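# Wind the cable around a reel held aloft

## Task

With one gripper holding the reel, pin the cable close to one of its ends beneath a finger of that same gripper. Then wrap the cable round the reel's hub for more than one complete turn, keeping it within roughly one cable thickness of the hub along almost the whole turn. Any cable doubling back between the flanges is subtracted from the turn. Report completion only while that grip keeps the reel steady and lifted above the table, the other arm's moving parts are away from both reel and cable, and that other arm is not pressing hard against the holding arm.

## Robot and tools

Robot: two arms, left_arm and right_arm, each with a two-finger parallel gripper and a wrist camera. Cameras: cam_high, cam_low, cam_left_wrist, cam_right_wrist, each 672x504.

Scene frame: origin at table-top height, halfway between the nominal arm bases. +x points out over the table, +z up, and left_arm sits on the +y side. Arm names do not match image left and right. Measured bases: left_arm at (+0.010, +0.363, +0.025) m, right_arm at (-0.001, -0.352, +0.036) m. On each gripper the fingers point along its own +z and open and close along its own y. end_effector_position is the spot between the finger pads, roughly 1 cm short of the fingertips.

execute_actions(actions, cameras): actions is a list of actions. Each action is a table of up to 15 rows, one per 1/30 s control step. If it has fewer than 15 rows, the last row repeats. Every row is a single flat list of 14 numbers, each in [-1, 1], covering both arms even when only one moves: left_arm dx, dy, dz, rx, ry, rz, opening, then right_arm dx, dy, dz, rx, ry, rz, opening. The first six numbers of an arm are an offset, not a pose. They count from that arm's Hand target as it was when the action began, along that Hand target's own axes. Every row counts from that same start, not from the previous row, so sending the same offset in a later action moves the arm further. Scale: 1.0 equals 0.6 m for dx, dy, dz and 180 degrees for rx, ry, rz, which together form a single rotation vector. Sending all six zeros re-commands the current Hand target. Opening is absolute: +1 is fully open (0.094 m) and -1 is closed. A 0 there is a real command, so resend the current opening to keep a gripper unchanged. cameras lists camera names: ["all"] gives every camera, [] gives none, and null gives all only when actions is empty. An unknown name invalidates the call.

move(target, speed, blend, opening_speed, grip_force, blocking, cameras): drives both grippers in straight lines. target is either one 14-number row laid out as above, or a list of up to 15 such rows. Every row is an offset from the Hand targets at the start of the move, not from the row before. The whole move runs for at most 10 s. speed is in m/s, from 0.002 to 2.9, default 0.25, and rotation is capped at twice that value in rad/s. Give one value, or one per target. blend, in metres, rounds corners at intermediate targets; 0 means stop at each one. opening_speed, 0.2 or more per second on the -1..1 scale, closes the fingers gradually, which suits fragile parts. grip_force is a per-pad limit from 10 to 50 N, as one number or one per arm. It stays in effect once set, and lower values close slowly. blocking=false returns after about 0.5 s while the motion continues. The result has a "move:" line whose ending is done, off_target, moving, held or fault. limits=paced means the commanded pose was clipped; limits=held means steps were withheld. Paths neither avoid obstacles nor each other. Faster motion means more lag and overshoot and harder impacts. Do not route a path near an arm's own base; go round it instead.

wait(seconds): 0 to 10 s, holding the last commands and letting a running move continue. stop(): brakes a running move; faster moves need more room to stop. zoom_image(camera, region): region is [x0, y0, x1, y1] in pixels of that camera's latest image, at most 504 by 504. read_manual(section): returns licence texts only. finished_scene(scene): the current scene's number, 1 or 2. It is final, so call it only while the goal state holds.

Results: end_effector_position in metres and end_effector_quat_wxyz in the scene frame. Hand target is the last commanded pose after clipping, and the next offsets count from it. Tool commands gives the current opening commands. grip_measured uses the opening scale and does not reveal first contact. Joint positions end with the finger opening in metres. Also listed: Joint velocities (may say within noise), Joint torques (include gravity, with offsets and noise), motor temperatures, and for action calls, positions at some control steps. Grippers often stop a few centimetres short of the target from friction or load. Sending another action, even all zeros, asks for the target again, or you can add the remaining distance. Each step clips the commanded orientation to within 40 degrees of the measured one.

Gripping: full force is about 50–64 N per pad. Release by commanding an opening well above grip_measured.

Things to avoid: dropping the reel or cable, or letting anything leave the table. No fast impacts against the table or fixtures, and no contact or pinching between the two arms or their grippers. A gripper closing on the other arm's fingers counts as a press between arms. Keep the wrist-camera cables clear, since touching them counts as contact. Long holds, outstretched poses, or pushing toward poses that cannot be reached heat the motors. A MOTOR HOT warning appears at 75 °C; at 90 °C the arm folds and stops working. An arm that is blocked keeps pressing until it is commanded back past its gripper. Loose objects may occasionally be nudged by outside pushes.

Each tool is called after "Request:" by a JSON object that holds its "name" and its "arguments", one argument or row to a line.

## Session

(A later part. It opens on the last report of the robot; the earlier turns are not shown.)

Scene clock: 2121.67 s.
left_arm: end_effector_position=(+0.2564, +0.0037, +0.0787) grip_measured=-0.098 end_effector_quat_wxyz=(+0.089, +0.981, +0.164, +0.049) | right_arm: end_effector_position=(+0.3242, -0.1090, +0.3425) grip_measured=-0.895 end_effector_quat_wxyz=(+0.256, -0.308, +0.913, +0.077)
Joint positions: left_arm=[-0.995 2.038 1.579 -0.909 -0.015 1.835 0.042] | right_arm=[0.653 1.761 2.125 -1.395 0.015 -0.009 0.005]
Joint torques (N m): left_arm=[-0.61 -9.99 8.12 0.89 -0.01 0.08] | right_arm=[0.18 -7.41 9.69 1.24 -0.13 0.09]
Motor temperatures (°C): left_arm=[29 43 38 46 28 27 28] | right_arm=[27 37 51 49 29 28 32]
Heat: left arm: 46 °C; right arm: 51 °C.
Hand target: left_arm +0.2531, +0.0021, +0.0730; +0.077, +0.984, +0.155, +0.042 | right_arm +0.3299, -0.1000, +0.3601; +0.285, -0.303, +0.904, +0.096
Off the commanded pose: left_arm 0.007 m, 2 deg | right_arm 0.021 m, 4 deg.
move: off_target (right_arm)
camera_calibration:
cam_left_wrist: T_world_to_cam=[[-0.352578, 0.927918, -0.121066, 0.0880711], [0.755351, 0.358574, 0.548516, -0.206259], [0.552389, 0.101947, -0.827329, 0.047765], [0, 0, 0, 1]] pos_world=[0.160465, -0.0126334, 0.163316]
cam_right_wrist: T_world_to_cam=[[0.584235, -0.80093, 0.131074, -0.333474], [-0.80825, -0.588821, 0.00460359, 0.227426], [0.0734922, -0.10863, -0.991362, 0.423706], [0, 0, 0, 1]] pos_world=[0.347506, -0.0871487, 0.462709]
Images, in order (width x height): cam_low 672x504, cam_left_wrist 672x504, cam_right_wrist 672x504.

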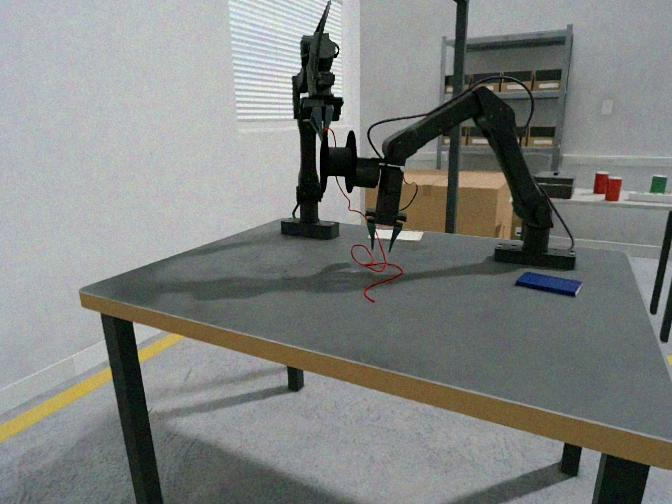

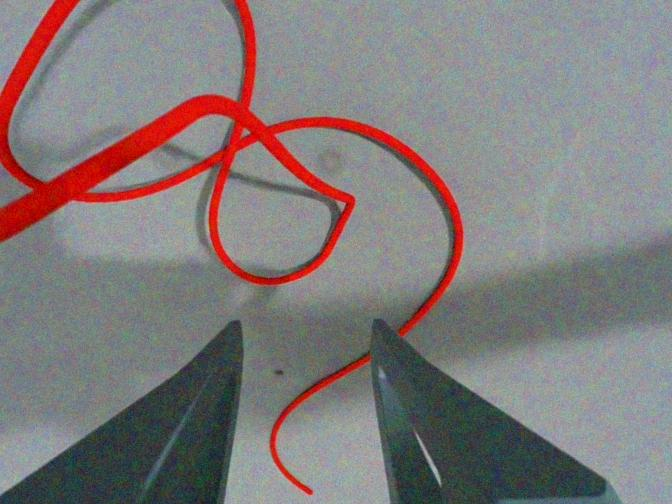

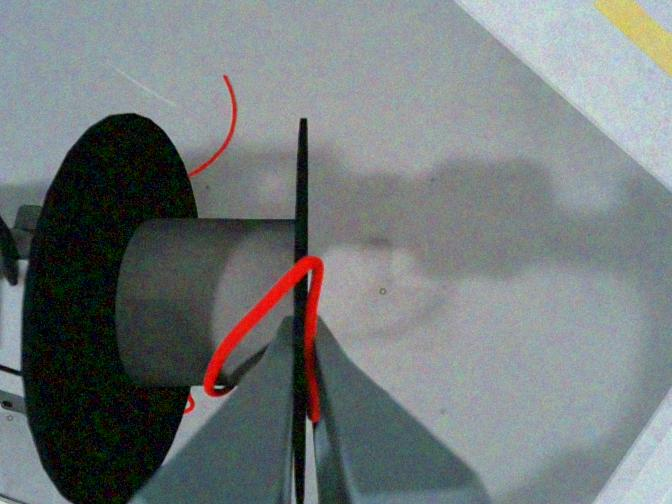

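Request:
{"name": "move", "arguments": {
  "target": [-0.0202,-0.0165,0.0757,0,0,0,-0.1,0,0,0,0,0,0,-1],
  "speed": 0.08,
  "cameras": ["cam_left_wrist"]
}}

Scene clock: 2140.63 s.
left_arm: end_effector_position=(+0.2504, -0.0025, +0.0391) grip_measured=-0.098 end_effector_quat_wxyz=(+0.092, +0.982, +0.156, +0.051) | right_arm: end_effector_position=(+0.3242, -0.1090, +0.3425) grip_measured=-0.895 end_effector_quat_wxyz=(+0.256, -0.308, +0.913, +0.077)
Joint positions: left_arm=[-1.016 2.082 1.479 -0.758 -0.019 1.829 0.042] | right_arm=[0.653 1.761 2.125 -1.395 0.015 -0.009 0.005]
Joint torques (N m): left_arm=[-0.59 -10.51 5.04 1.08 -0.03 -0.07] | right_arm=[0.16 -7.38 9.8 1.28 -0.13 0.14]
Heat: left arm: 44 °C; right arm: 51 °C.
Hand target: left_arm +0.2435, +0.0014, +0.0259; +0.076, +0.984, +0.155, +0.042 | right_arm +0.3299, -0.1000, +0.3601; +0.285, -0.303, +0.904, +0.096
Off the commanded pose: left_arm 0.015 m, 2 deg | right_arm 0.021 m, 4 deg.
move: off_target (left_arm, right_arm)
camera_calibration:
cam_left_wrist: T_world_to_cam=[[-0.338177, 0.932301, -0.128258, 0.0836208], [0.75672, 0.350413, 0.551893, -0.178312], [0.559474, 0.0895826, -0.823993, 0.0170778], [0, 0, 0, 1]] pos_world=[0.153656, -0.0170068, 0.123206]
Images, in order (width x height): cam_left_wrist 672x504.

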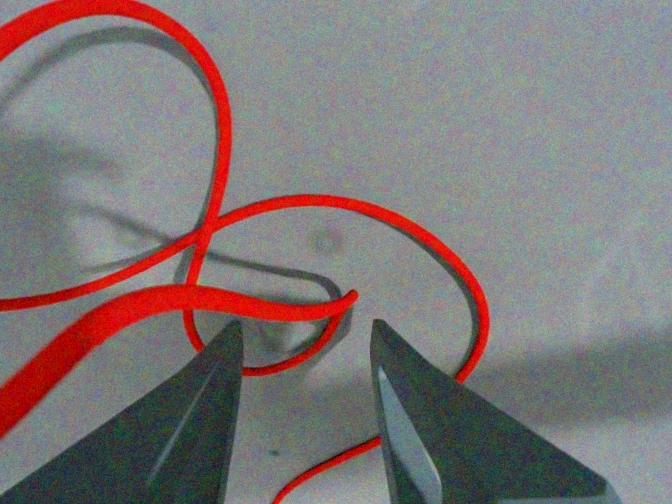

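Request:
{"name": "move", "arguments": {
  "target": [-0.0015,-0.0041,0.0246,0,0,0,-0.1,0,0,0,0,0,0,-1],
  "speed": 0.05,
  "cameras": ["cam_left_wrist"]
}}

Scene clock: 2148.20 s.
left_arm: end_effector_position=(+0.2516, -0.0040, +0.0284) grip_measured=-0.099 end_effector_quat_wxyz=(+0.096, +0.982, +0.156, +0.053) | right_arm: end_effector_position=(+0.3242, -0.1090, +0.3425) grip_measured=-0.895 end_effector_quat_wxyz=(+0.256, -0.308, +0.913, +0.077)
Joint positions: left_arm=[-1.016 2.097 1.455 -0.711 -0.02 1.829 0.042] | right_arm=[0.653 1.761 2.125 -1.395 0.015 -0.009 0.005]
Joint torques (N m): left_arm=[-0.59 -9.92 4.64 1.11 -0.01 -0.07] | right_arm=[0.25 -7.42 9.87 1.25 -0.12 0.12]
Heat: left arm: 44 °C; right arm: 51 °C.
Hand target: left_arm +0.2435, +0.0014, +0.0108; +0.076, +0.984, +0.155, +0.042 | right_arm +0.3299, -0.1000, +0.3601; +0.285, -0.303, +0.904, +0.096
Off the commanded pose: left_arm 0.020 m, 3 deg | right_arm 0.021 m, 4 deg.
move: off_target (left_arm, right_arm)
camera_calibration:
cam_left_wrist: T_world_to_cam=[[-0.337727, 0.93134, -0.136184, 0.0840563], [0.753533, 0.35423, 0.553814, -0.172046], [0.56403, 0.0844187, -0.821428, 0.00653568], [0, 0, 0, 1]] pos_world=[0.154344, -0.0178928, 0.112097]
Images, in order (width x height): cam_left_wrist 672x504.

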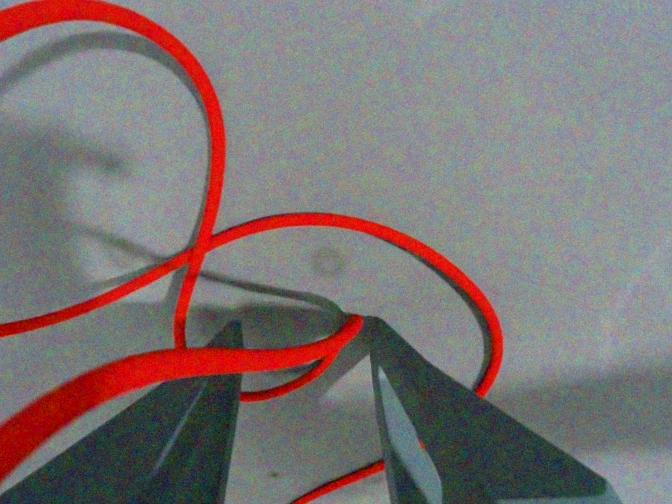

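Request:
{"name": "move", "arguments": {
  "target": [0,0,0,0,0,0,-1,0,0,0,0,0,0,-1],
  "opening_speed": 0.8,
  "cameras": ["cam_left_wrist"]
}}

Scene clock: 2160.33 s.
left_arm: end_effector_position=(+0.2521, -0.0047, +0.0286) grip_measured=-0.937 end_effector_quat_wxyz=(+0.097, +0.981, +0.157, +0.054) | right_arm: end_effector_position=(+0.3242, -0.1090, +0.3425) grip_measured=-0.895 end_effector_quat_wxyz=(+0.256, -0.308, +0.913, +0.077)
Joint positions: left_arm=[-1.016 2.097 1.455 -0.707 -0.02 1.828 0.003] | right_arm=[0.653 1.761 2.125 -1.395 0.015 -0.009 0.005]
Joint torques (N m): left_arm=[-0.68 -9.96 4.68 1.1 -0.02 -0.07] | right_arm=[0.12 -7.2 9.84 1.22 -0.14 0.15]
Heat: left arm: 43 °C; right arm: 51 °C.
Hand target: left_arm +0.2434, +0.0014, +0.0108; +0.076, +0.984, +0.155, +0.042 | right_arm +0.3299, -0.1000, +0.3601; +0.285, -0.303, +0.904, +0.096
Off the commanded pose: left_arm 0.021 m, 3 deg | right_arm 0.021 m, 4 deg.
move: off_target (left_arm, right_arm)
camera_calibration:
cam_left_wrist: T_world_to_cam=[[-0.338155, 0.930641, -0.139849, 0.0852065], [0.752207, 0.356586, 0.554103, -0.171915], [0.56554, 0.0821774, -0.820617, 0.00599363], [0, 0, 0, 1]] pos_world=[0.154739, -0.0184865, 0.112094]
Images, in order (width x height): cam_left_wrist 672x504.

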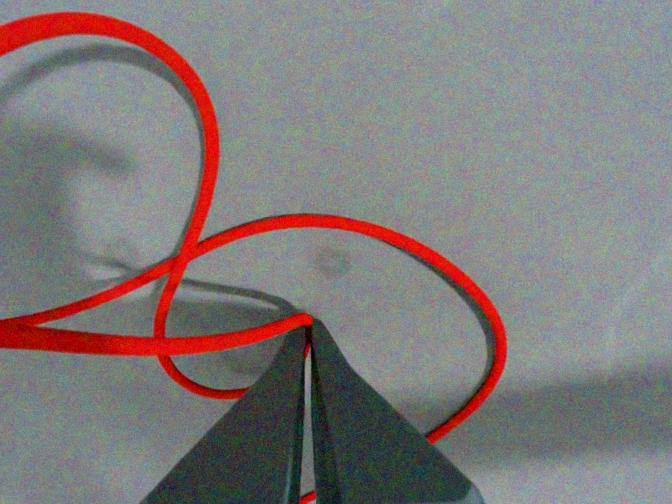

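Request:
{"name": "move", "arguments": {
  "target": [
    [0.0452,-0.0328,-0.1043,-0.06,0.0135,-0.0105,-1,0,0,0,0,0,0,-1],
    [0.3305,-0.0745,-0.1448,-0.3264,0.0723,-0.0568,-1,0,0,0,0,0,0,-1]
  ],
  "blend": [0.02,0],
  "speed": 0.15,
  "cameras": ["cam_high","cam_low","cam_left_wrist","cam_right_wrist"]
}}

Scene clock: 2185.33 s.
left_arm: end_effector_position=(+0.4164, +0.1158, +0.1174) grip_measured=-0.938 end_effector_quat_wxyz=(+0.537, +0.785, +0.193, +0.239) | right_arm: end_effector_position=(+0.3242, -0.1089, +0.3425) grip_measured=-0.895 end_effector_quat_wxyz=(+0.255, -0.308, +0.913, +0.077)
Joint positions: left_arm=[-0.373 1.872 0.734 0.773 0.526 1.937 0.003] | right_arm=[0.653 1.761 2.125 -1.395 0.015 -0.009 0.005]
Joint torques (N m): left_arm=[0.4 -7.69 4.1 2.22 0.35 -0.2] | right_arm=[0.17 -7.39 9.74 1.29 -0.11 0.14]
Heat: left arm: 43 °C; right arm: 51 °C.
Hand target: left_arm +0.4089, +0.1173, +0.1008; +0.534, +0.793, +0.205, +0.212 | right_arm +0.3299, -0.1000, +0.3601; +0.285, -0.303, +0.904, +0.096
Off the commanded pose: left_arm 0.018 m, 3 deg | right_arm 0.020 m, 4 deg.
move: off_target (left_arm, right_arm)
camera_calibration:
cam_left_wrist: T_world_to_cam=[[-0.115829, 0.381943, -0.916899, 0.10323], [0.412306, 0.858313, 0.305453, -0.275086], [0.903652, -0.342663, -0.256895, -0.181684], [0, 0, 0, 1]] pos_world=[0.289556, 0.134426, 0.132003]
cam_right_wrist: T_world_to_cam=[[0.58448, -0.8008, 0.130776, -0.333409], [-0.808081, -0.589053, 0.00454309, 0.227376], [0.0733957, -0.108333, -0.991402, 0.423784], [0, 0, 0, 1]] pos_world=[0.347506, -0.0871479, 0.462709]

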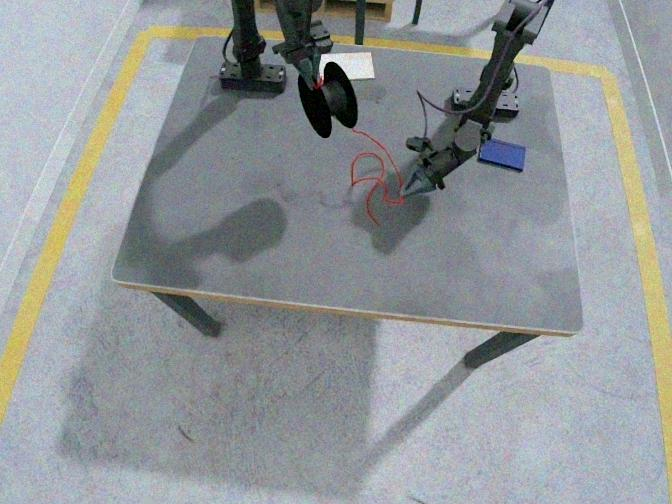

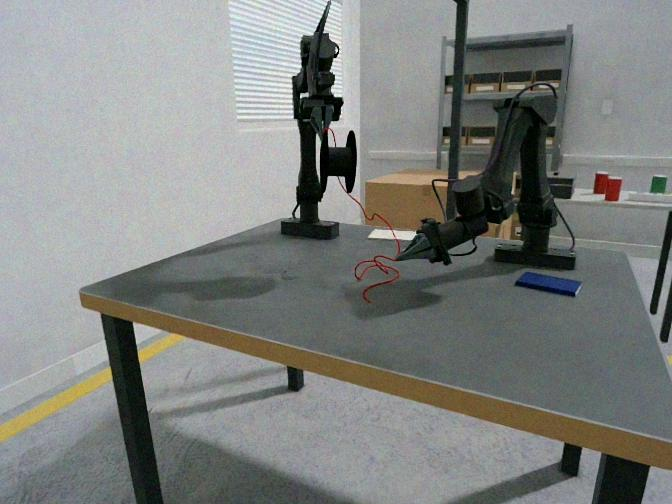

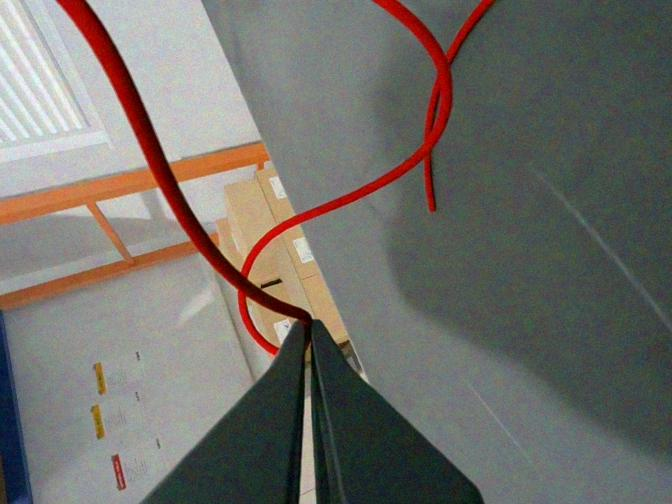

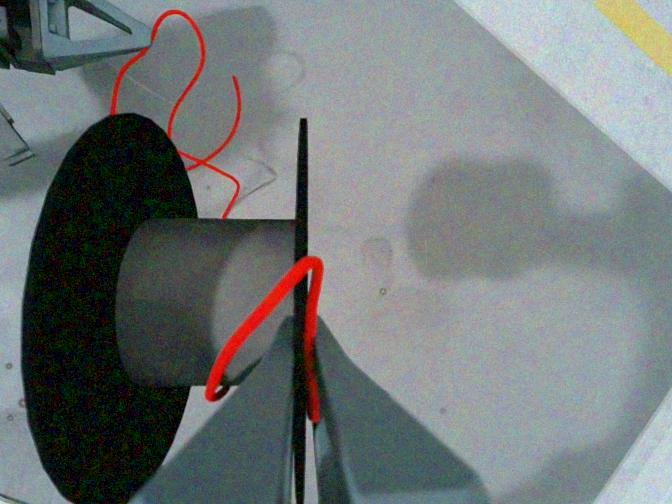

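Request:
{"name": "zoom_image", "arguments": {
  "camera": "cam_low",
  "region": [300, 110, 440, 310]
}}

Request:
{"name": "zoom_image", "arguments": {
  "camera": "cam_high",
  "region": [280, 40, 440, 240]
}}

Scaled by 2.520 from the camera's 672x504 image, which has a finer 960x720 frame.

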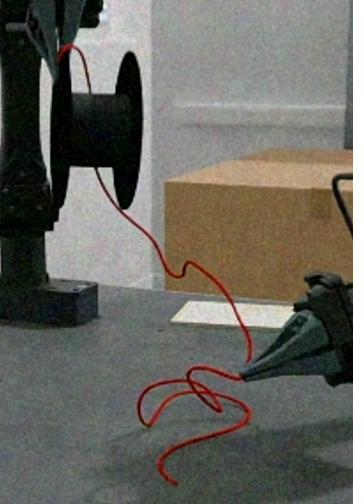

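Scaled by 2.520 from the camera's 672x504 image, which has a finer 960x720 frame.

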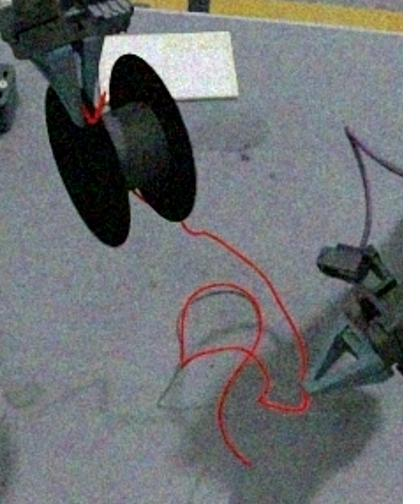

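Request:
{"name": "move", "arguments": {
  "target": [
    [0.1752,0.0083,0.1615,-0.03,0.007,-0.005,-1,0,0,0,0,0,0,-1],
    [0.1787,0.3127,0.0358,-0.0816,0.0181,-0.0142,-1,0,0,0,0,0,0,-1]
  ],
  "blend": [0.02,0],
  "speed": 0.15,
  "cameras": ["cam_high","cam_low","cam_left_wrist","cam_right_wrist"]
}}

Scene clock: 2211.60 s.
left_arm: end_effector_position=(+0.5305, +0.0991, +0.2717) grip_measured=-0.938 end_effector_quat_wxyz=(+0.625, +0.708, +0.207, +0.255) | right_arm: end_effector_position=(+0.3242, -0.1089, +0.3425) grip_measured=-0.895 end_effector_quat_wxyz=(+0.255, -0.308, +0.913, +0.077)
Joint positions: left_arm=[-0.311 1.967 1.354 0.505 0.601 1.735 0.003] | right_arm=[0.653 1.761 2.125 -1.395 0.015 -0.009 0.005]
Joint torques (N m): left_arm=[-0.55 -13.61 8.65 2.06 0.08 -0.19] | right_arm=[0.31 -7.41 9.65 1.25 -0.15 0.1]
Heat: left arm: 46 °C; right arm: 51 °C.
Hand target: left_arm +0.5279, +0.0951, +0.2812; +0.629, +0.707, +0.209, +0.247 | right_arm +0.3299, -0.1000, +0.3601; +0.285, -0.303, +0.904, +0.096
Off the commanded pose: left_arm 0.011 m, 1 deg | right_arm 0.020 m, 4 deg.
move: off_target (left_arm, right_arm)
camera_calibration:
cam_left_wrist: T_world_to_cam=[[-0.0452887, 0.168179, -0.984716, 0.266414], [0.368779, 0.918917, 0.13998, -0.292915], [0.928413, -0.356803, -0.103637, -0.304307], [0, 0, 0, 1]] pos_world=[0.402609, 0.115782, 0.271807]
cam_right_wrist: T_world_to_cam=[[0.58448, -0.8008, 0.130776, -0.333409], [-0.808081, -0.589053, 0.00454309, 0.227376], [0.0733957, -0.108333, -0.991402, 0.423784], [0, 0, 0, 1]] pos_world=[0.347506, -0.0871479, 0.462709]

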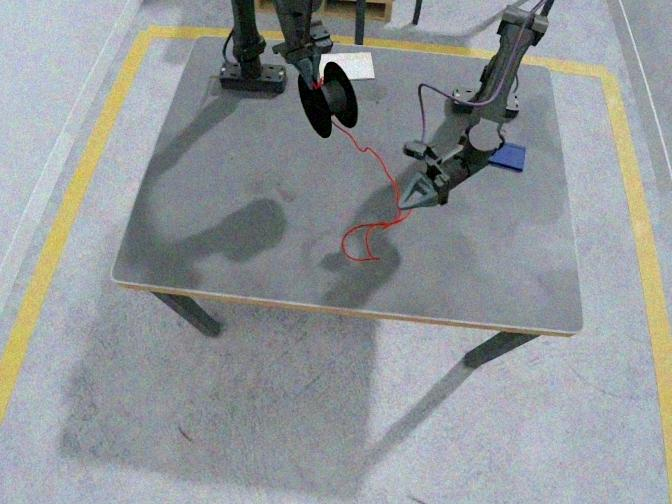

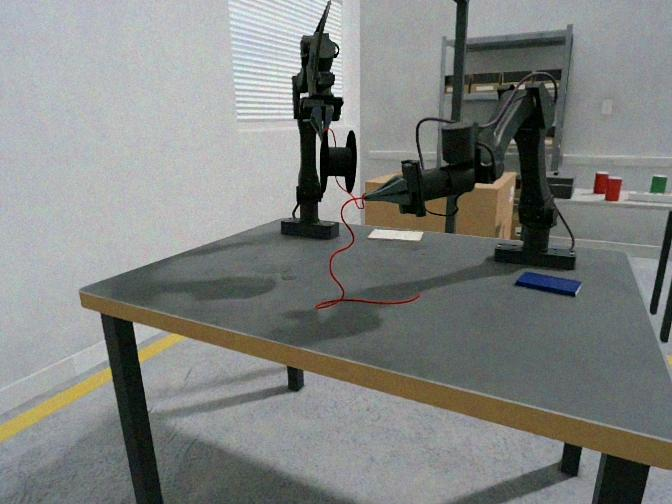

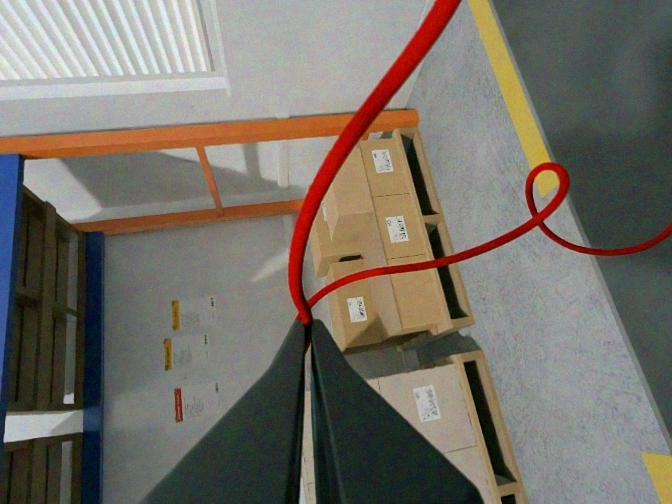

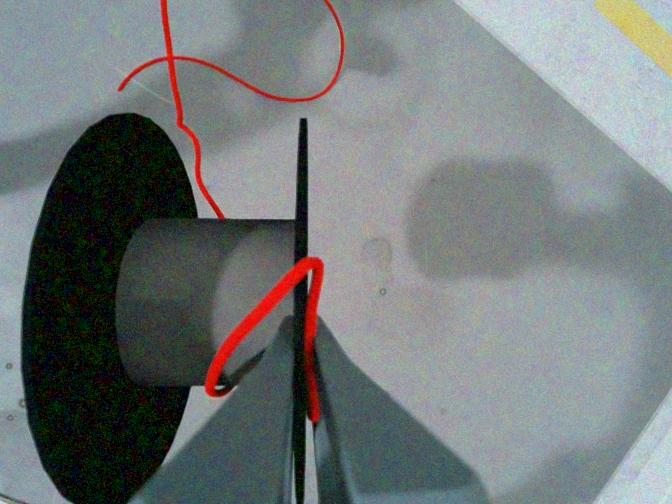

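Request:
{"name": "move", "arguments": {
  "target": [
    [0.023,0.2603,-0.0562,0,0,0.0,-1,0,0,0,0,0,0,-1],
    [-0.1133,0.4135,-0.169,0,0,0.03,-1,0,0,0,0,0,0,-1],
    [-0.3927,0.4655,-0.2382,0,0,0.03,-1,0,0,0,0,0,0,-1],
    [-0.6922,0.2917,-0.2208,0,0,0.03,-1,0,0,0,0,0,0,-1],
    [-0.7912,0.1197,-0.1717,0,0,0.03,-1,0,0,0,0,0,0,-1]
  ],
  "blend": [0.04,0.05,0.05,0.05,0],
  "speed": 0.15,
  "cameras": ["cam_high","cam_low","cam_left_wrist","cam_right_wrist"]
}}

Scene clock: 2234.57 s.
left_arm: end_effector_position=(+0.1046, -0.1123, +0.3360) grip_measured=-0.938 end_effector_quat_wxyz=(+0.619, +0.700, +0.198, +0.295) | right_arm: end_effector_position=(+0.3143, -0.1135, +0.3365) grip_measured=-0.895 end_effector_quat_wxyz=(+0.231, -0.313, +0.918, +0.075)
Joint positions: left_arm=[-1.662 1.586 1.127 0.375 -0.793 1.68 0.003] | right_arm=[0.653 1.761 2.125 -1.444 0.002 -0.01 0.005]
Joint torques (N m): left_arm=[-1.81 -7.47 5.98 2.2 0.3 -0.1] | right_arm=[0.1 -7.45 9.63 1.6 -0.04 0.15]
Heat: left arm: 47 °C; right arm: 51 °C.
Hand target: left_arm +0.0885, -0.1204, +0.3204; +0.617, +0.716, +0.176, +0.276 | right_arm +0.3300, -0.1000, +0.3601; +0.285, -0.303, +0.904, +0.096
Off the commanded pose: left_arm 0.024 m, 4 deg | right_arm 0.031 m, 7 deg.
move: off_target (left_arm, right_arm)
camera_calibration:
cam_left_wrist: T_world_to_cam=[[0.0147584, 0.186038, -0.982432, 0.341016], [0.317397, 0.930851, 0.181039, 0.0423977], [0.948178, -0.314493, -0.0453101, 0.00542845], [0, 0, 0, 1]] pos_world=[-0.0236369, -0.101201, 0.327595]
cam_right_wrist: T_world_to_cam=[[0.59633, -0.793606, 0.12075, -0.330002], [-0.802203, -0.59465, 0.0534959, 0.19778], [0.0293497, -0.128768, -0.99124, 0.429553], [0, 0, 0, 1]] pos_world=[0.342843, -0.0889684, 0.455058]

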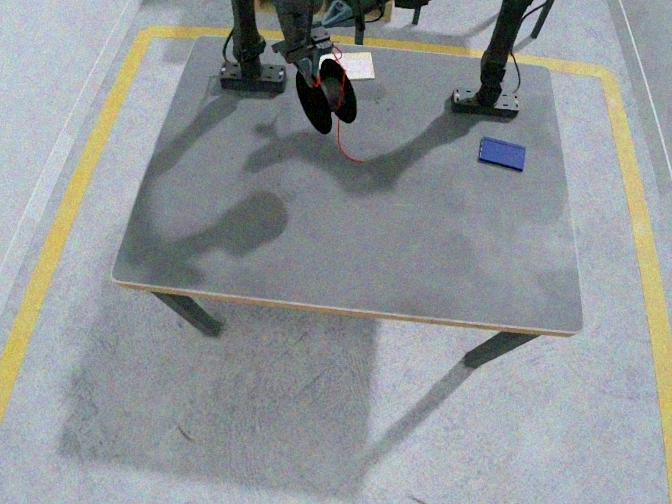

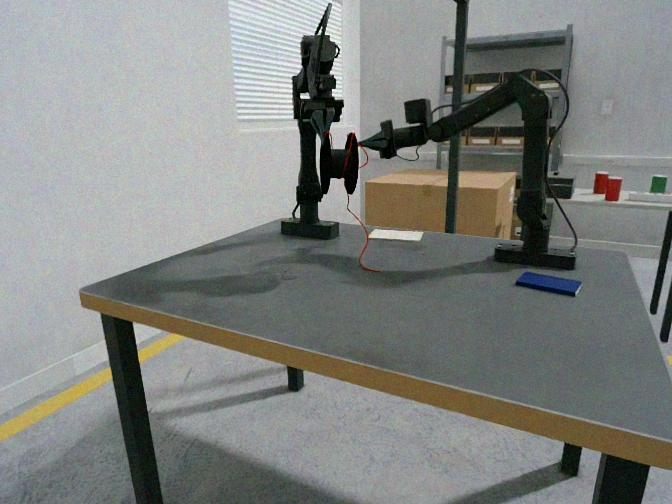

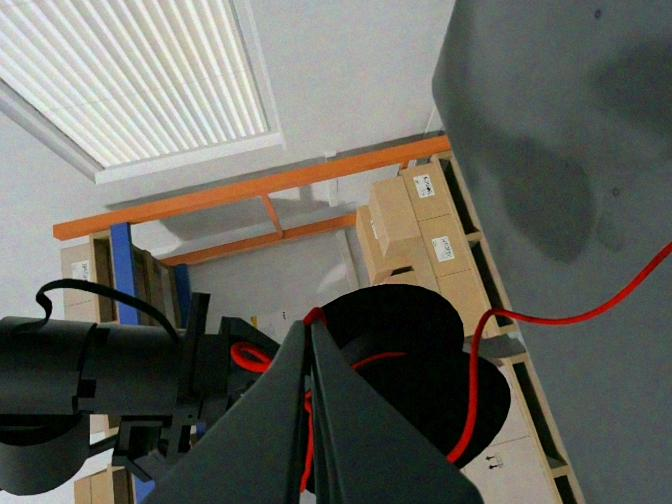

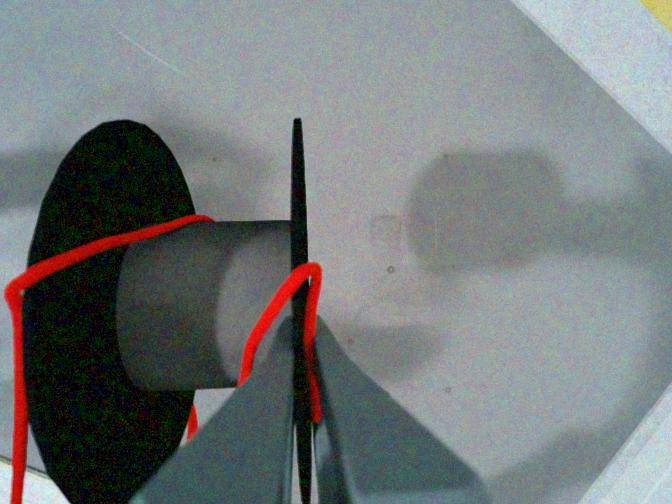

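Request:
{"name": "move", "arguments": {
  "target": [
    [0.1343,0.281,-0.0262,0,0,0,-1,0,0,0,0,0,0,-1],
    [0.4628,0.3588,-0.031,0,0,0,-1,0,0,0,0,0,0,-1]
  ],
  "blend": [0.04,0],
  "speed": 0.15,
  "cameras": ["cam_high","cam_low","cam_left_wrist","cam_right_wrist"]
}}

Scene clock: 2255.87 s.
left_arm: end_effector_position=(+0.2758, +0.0218, +0.5833) grip_measured=-0.938 end_effector_quat_wxyz=(+0.619, +0.711, +0.179, +0.280) | right_arm: end_effector_position=(+0.3230, -0.1069, +0.3448) grip_measured=-0.895 end_effector_quat_wxyz=(+0.256, -0.311, +0.912, +0.084)
Joint positions: left_arm=[-0.936 1.58 2.225 -0.722 -0.021 1.748 0.003] | right_arm=[0.653 1.761 2.132 -1.396 0.002 -0.01 0.005]
Joint torques (N m): left_arm=[0.36 -5.48 7.49 2.26 0.14 0.02] | right_arm=[0.27 -7.34 9.17 1.29 0.04 0.12]
Heat: left arm: 48 °C; right arm: 51 °C.
Hand target: left_arm +0.2760, +0.0204, +0.5826; +0.617, +0.716, +0.176, +0.276 | right_arm +0.3300, -0.1000, +0.3601; +0.285, -0.303, +0.904, +0.096
Off the commanded pose: left_arm 0.001 m, 1 deg | right_arm 0.018 m, 4 deg.
move: off_target (right_arm)
camera_calibration:
cam_left_wrist: T_world_to_cam=[[0.0204389, 0.204588, -0.978635, 0.55234], [0.363168, 0.91046, 0.19792, -0.203657], [0.9315, -0.359454, -0.0556909, -0.0918524], [0, 0, 0, 1]] pos_world=[0.148233, 0.0394028, 0.575732]
cam_right_wrist: T_world_to_cam=[[0.591052, -0.797586, 0.120475, -0.329577], [-0.80334, -0.595519, -0.00134646, 0.227426], [0.0728188, -0.0959861, -0.992716, 0.428306], [0, 0, 0, 1]] pos_world=[0.346309, -0.0863181, 0.465198]

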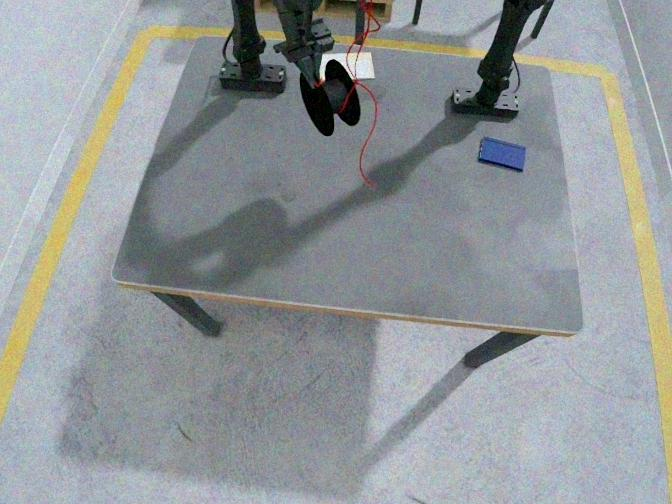

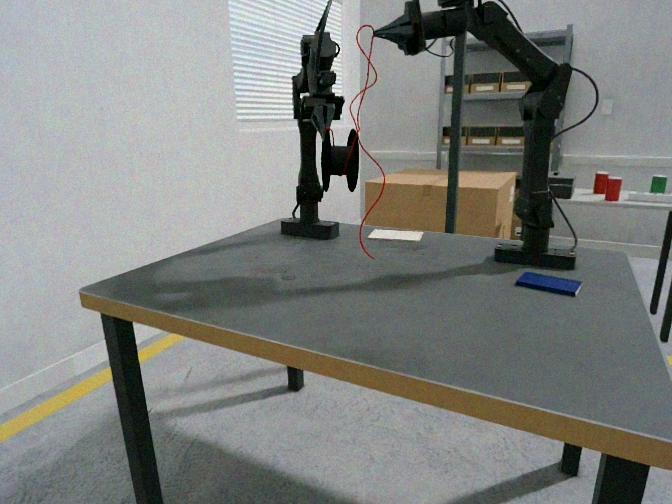

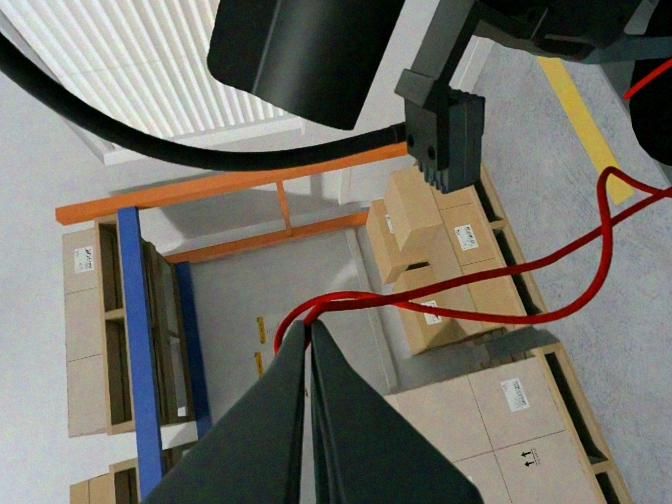

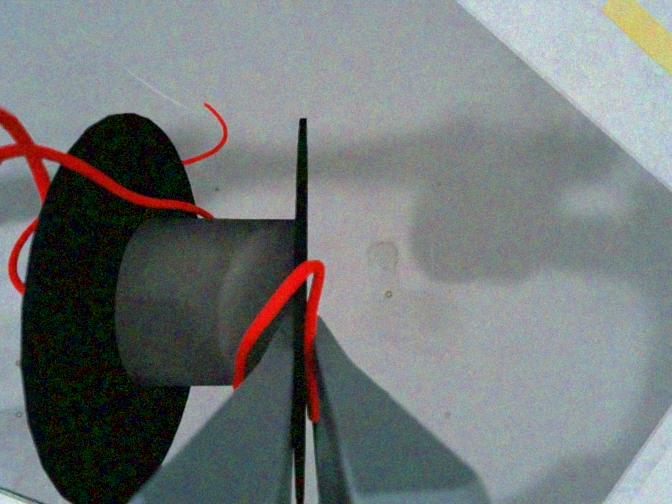

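Request:
{"name": "zoom_image", "arguments": {
  "camera": "cam_low",
  "region": [290, 10, 430, 270]
}}

Request:
{"name": "zoom_image", "arguments": {
  "camera": "cam_right_wrist",
  "region": [0, 80, 340, 440]
}}

Scaled by 1.938 from the camera's 672x504 image, which has a finer 960x720 frame.

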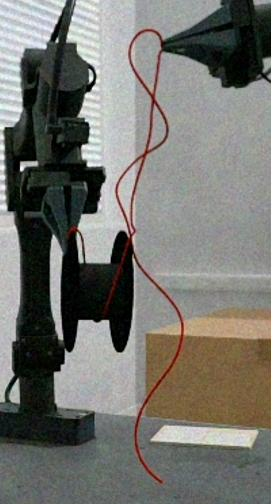

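Scaled by 1.400 from the camera's 672x504 image, which has a finer 960x720 frame.

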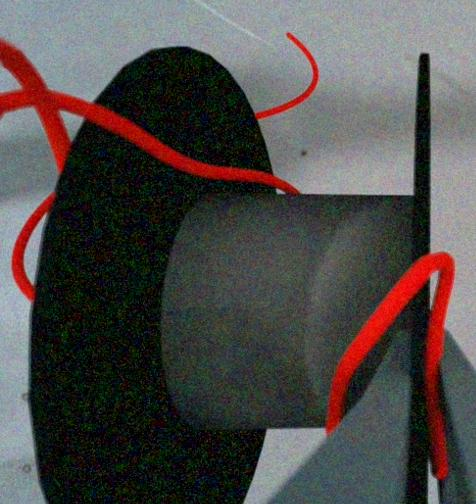

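Request:
{"name": "move", "arguments": {
  "target": [
    [-0.007,0.0232,0.0567,0,0,0,-1,0,0,0,0,0,0,-1],
    [-0.1645,0.0208,0.0425,0,0,0,-1,0,0,0,0,0,0,-1],
    [-0.3473,-0.0682,0.0195,0,0,0,-1,0,0,0,0,0,0,-1],
    [-0.4655,-0.2113,0.0168,0,0,0,-1,0,0,0,0,0,0,-1],
    [-0.512,-0.3388,0.0452,0,0,0,-1,0,0,0,0,0,0,-1]
  ],
  "blend": [0,0.02,0.02,0.02,0],
  "speed": 0.12,
  "cameras": ["cam_high","cam_low","cam_left_wrist","cam_right_wrist"]
}}

Scene clock: 2294.97 s.
left_arm: end_effector_position=(+0.0933, -0.1328, +0.3455) grip_measured=-0.938 end_effector_quat_wxyz=(+0.617, +0.694, +0.213, +0.304) | right_arm: end_effector_position=(+0.3094, -0.1157, +0.3358) grip_measured=-0.895 end_effector_quat_wxyz=(+0.222, -0.318, +0.919, +0.075)
Joint positions: left_arm=[-1.7 1.677 1.258 0.337 -0.866 1.668 0.003] | right_arm=[0.653 1.761 2.132 -1.47 -0.005 -0.017 0.005]
Joint torques (N m): left_arm=[-2.33 -7.94 5.87 2.14 0.57 -0.09] | right_arm=[0.23 -7.68 9.1 1.81 0.06 0.2]
Motor temperatures (°C): left_arm=[29 38 39 49 28 27 30] | right_arm=[27 37 49 49 28 28 32]
Heat: left arm: 49 °C; right arm: 49 °C.
Hand target: left_arm +0.0693, -0.1468, +0.3261; +0.617, +0.716, +0.175, +0.276 | right_arm +0.3299, -0.1000, +0.3601; +0.285, -0.303, +0.904, +0.096
Off the commanded pose: left_arm 0.034 m, 6 deg | right_arm 0.036 m, 8 deg.
move: off_target (left_arm, right_arm)
camera_calibration:
cam_left_wrist: T_world_to_cam=[[0.00557548, 0.176111, -0.984355, 0.354544], [0.285003, 0.943264, 0.170373, 0.0716866], [0.958511, -0.281493, -0.0449329, 0.0134354], [0, 0, 0, 1]] pos_world=[-0.0352856, -0.126276, 0.337387]
cam_right_wrist: T_world_to_cam=[[0.605784, -0.78678, 0.118332, -0.330115], [-0.795504, -0.601586, 0.0725756, 0.183192], [0.014086, -0.138099, -0.990318, 0.431955], [0, 0, 0, 1]] pos_world=[0.339624, -0.0898698, 0.453541]

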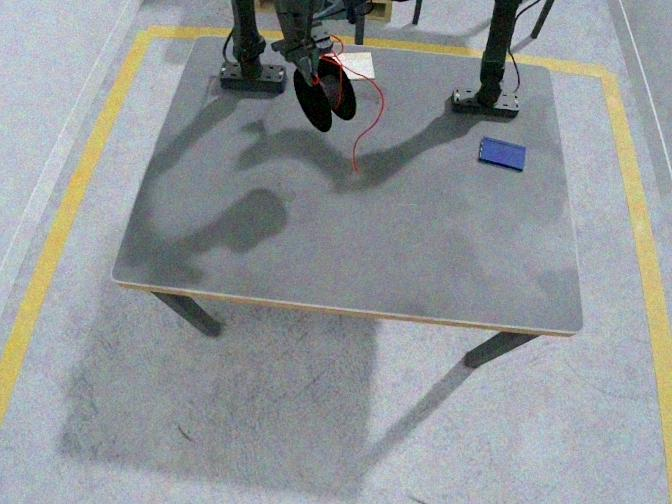

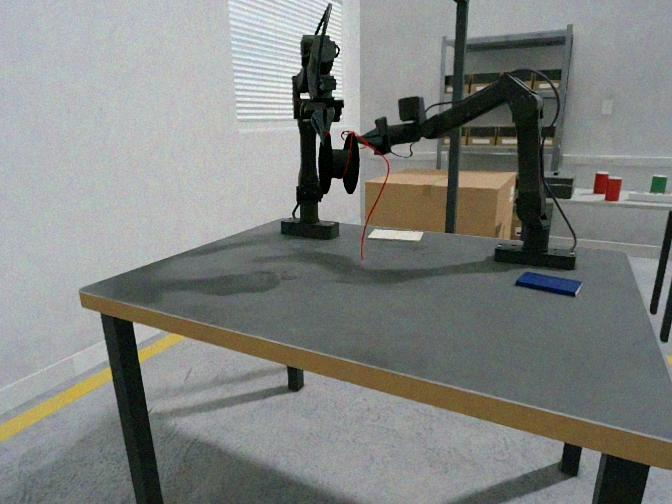

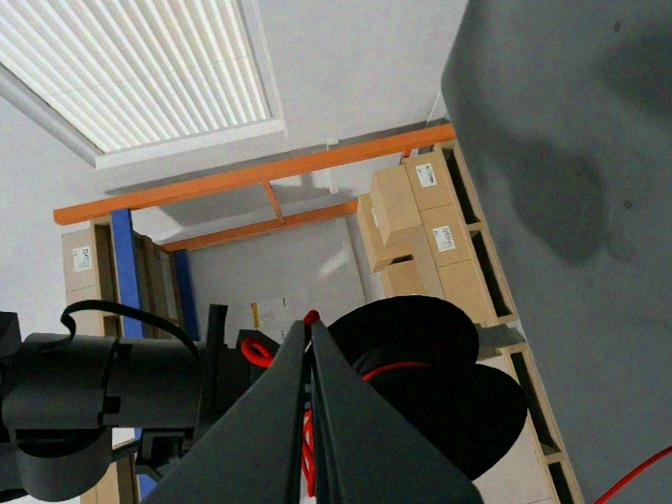

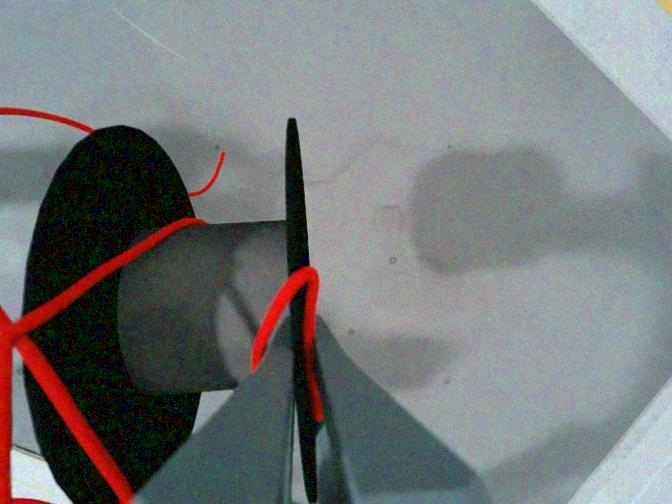

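Request:
{"name": "execute_actions", "arguments": {
  "actions": []
}}

Request:
{"name": "zoom_image", "arguments": {
  "camera": "cam_right_wrist",
  "region": [0, 60, 340, 504]
}}

Request:
{"name": "zoom_image", "arguments": {
  "camera": "cam_low",
  "region": [290, 60, 440, 270]
}}

Request:
{"name": "zoom_image", "arguments": {
  "camera": "cam_left_wrist",
  "region": [200, 0, 640, 400]
}}

Scene clock: 2319.30 s.
left_arm: end_effector_position=(+0.0933, -0.1328, +0.3456) grip_measured=-0.938 end_effector_quat_wxyz=(+0.618, +0.694, +0.213, +0.304) | right_arm: end_effector_position=(+0.3094, -0.1157, +0.3358) grip_measured=-0.895 end_effector_quat_wxyz=(+0.222, -0.318, +0.919, +0.075)
Joint positions: left_arm=[-1.7 1.677 1.258 0.338 -0.866 1.668 0.003] | right_arm=[0.653 1.761 2.132 -1.47 -0.005 -0.017 0.005]
Joint velocities: within noise
Joint torques (N m): left_arm=[-2.45 -7.98 5.86 2.15 0.56 -0.07] | right_arm=[0.17 -7.6 8.99 1.79 0.06 0.27]
Motor temperatures (°C): left_arm=[29 37 38 47 28 27 30] | right_arm=[27 37 49 53 28 28 32]
Heat: left arm: 47 °C; right arm: 53 °C.
Hand target: left_arm +0.0693, -0.1468, +0.3261; +0.617, +0.716, +0.175, +0.276 | right_arm +0.3299, -0.1000, +0.3601; +0.285, -0.303, +0.904, +0.096
Tool commands: left_gripper/opening=-1.0 right_gripper/opening=-1.0
Off the commanded pose: left_arm 0.034 m, 6 deg | right_arm 0.036 m, 8 deg.
camera_calibration:
cam_left_wrist: T_world_to_cam=[[0.00558625, 0.175789, -0.984412, 0.354621], [0.284988, 0.943323, 0.170068, 0.0717797], [0.958515, -0.281496, -0.044828, 0.0134044], [0, 0, 0, 1]] pos_world=[-0.0352856, -0.126276, 0.337486]
cam_right_wrist: T_world_to_cam=[[0.605784, -0.78678, 0.118332, -0.330115], [-0.795504, -0.601586, 0.0725756, 0.183192], [0.014086, -0.138099, -0.990318, 0.431955], [0, 0, 0, 1]] pos_world=[0.339624, -0.0898698, 0.453541]

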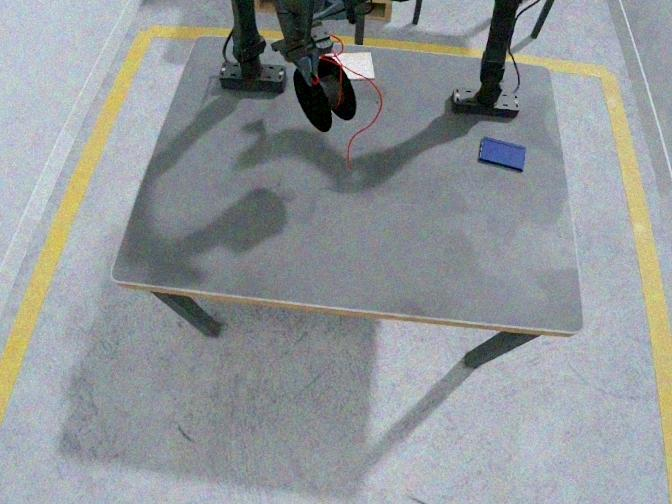

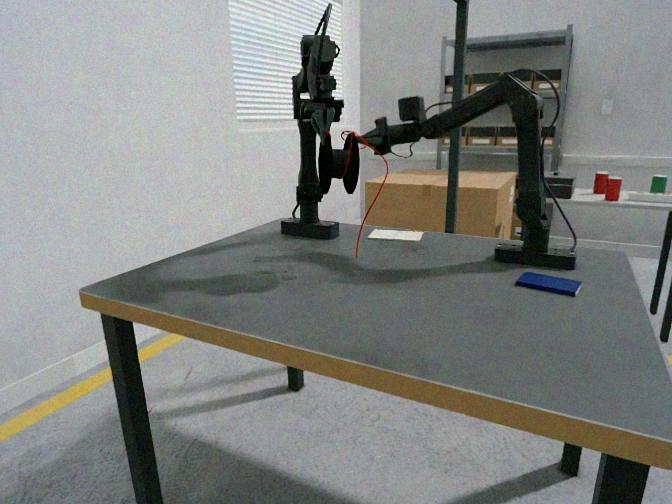

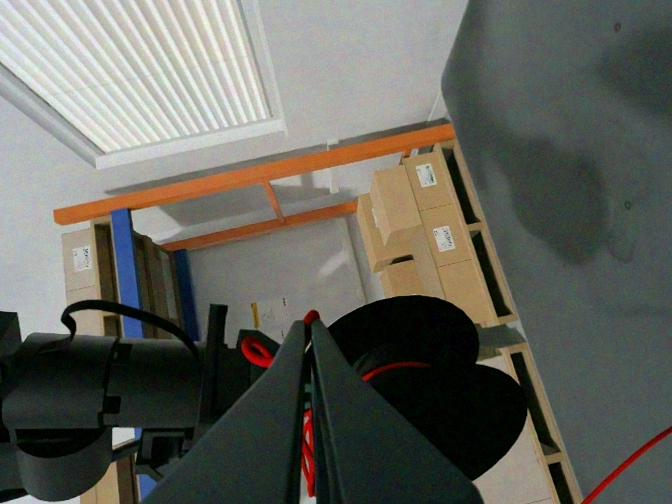

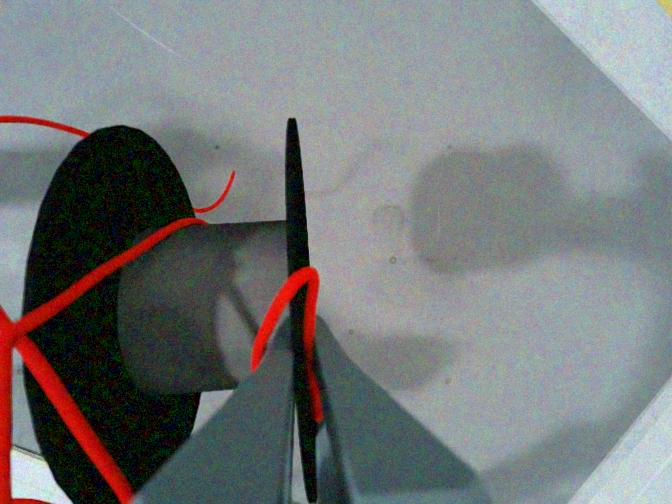

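Scaled by 1.135 from the camera's 672x504 image, which has a finer 960x720 frame.

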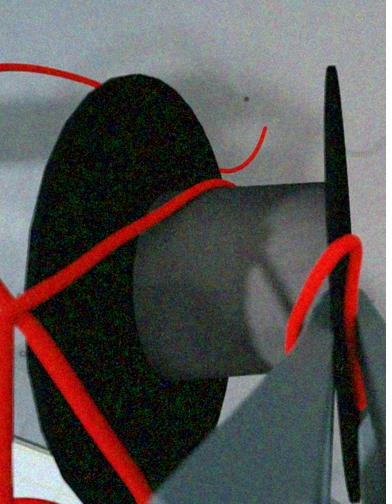

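Scaled by 2.400 from the camera's 672x504 image, which has a finer 960x720 frame.

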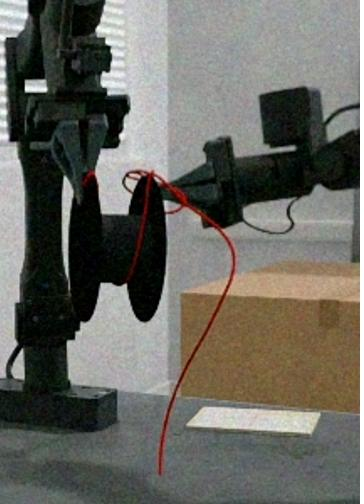

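Scaled by 1.145 from the camera's 672x504 image, which has a finer 960x720 frame.

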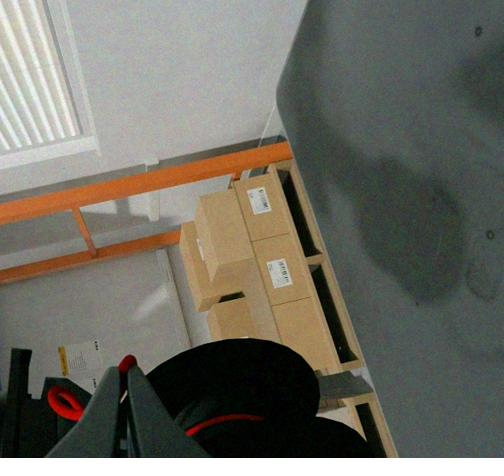

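Request:
{"name": "zoom_image", "arguments": {
  "camera": "cam_left_wrist",
  "region": [190, 260, 450, 504]
}}

Request:
{"name": "zoom_image", "arguments": {
  "camera": "cam_low",
  "region": [310, 110, 400, 190]
}}

Request:
{"name": "zoom_image", "arguments": {
  "camera": "cam_right_wrist",
  "region": [0, 260, 170, 504]
}}

Request:
{"name": "zoom_image", "arguments": {
  "camera": "cam_high",
  "region": [270, 20, 400, 180]
}}

Scaled by 1.938 from the camera's 672x504 image, which has a finer 960x720 frame.

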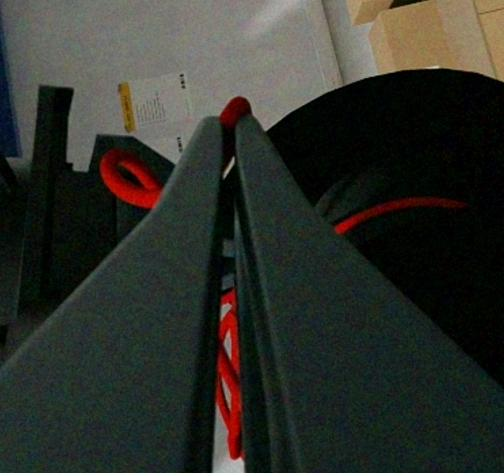

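Scaled by 5.600 from the camera's 672x504 image, which has a finer 960x720 frame.

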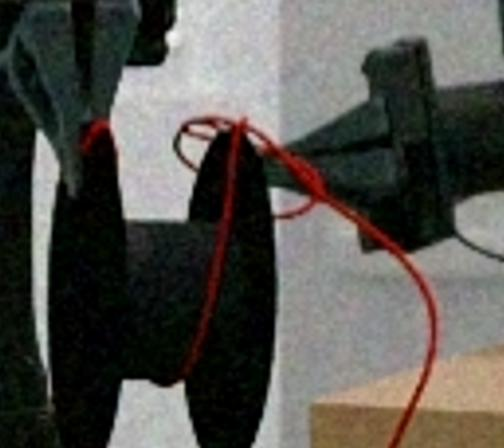

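Scaled by 2.066 from the camera's 672x504 image, which has a finer 960x720 frame.

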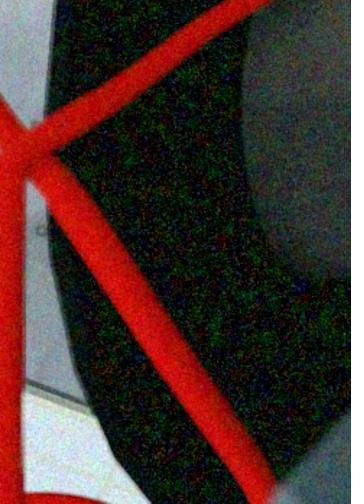

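Scaled by 3.150 from the camera's 672x504 image, which has a finer 960x720 frame.

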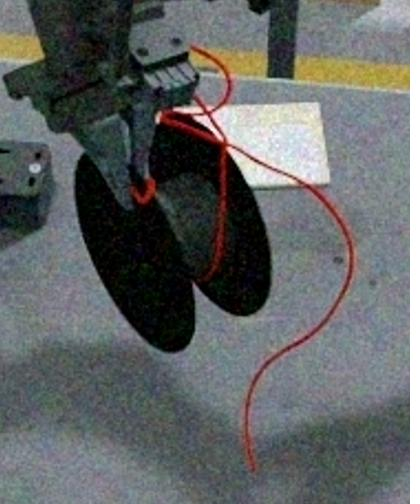

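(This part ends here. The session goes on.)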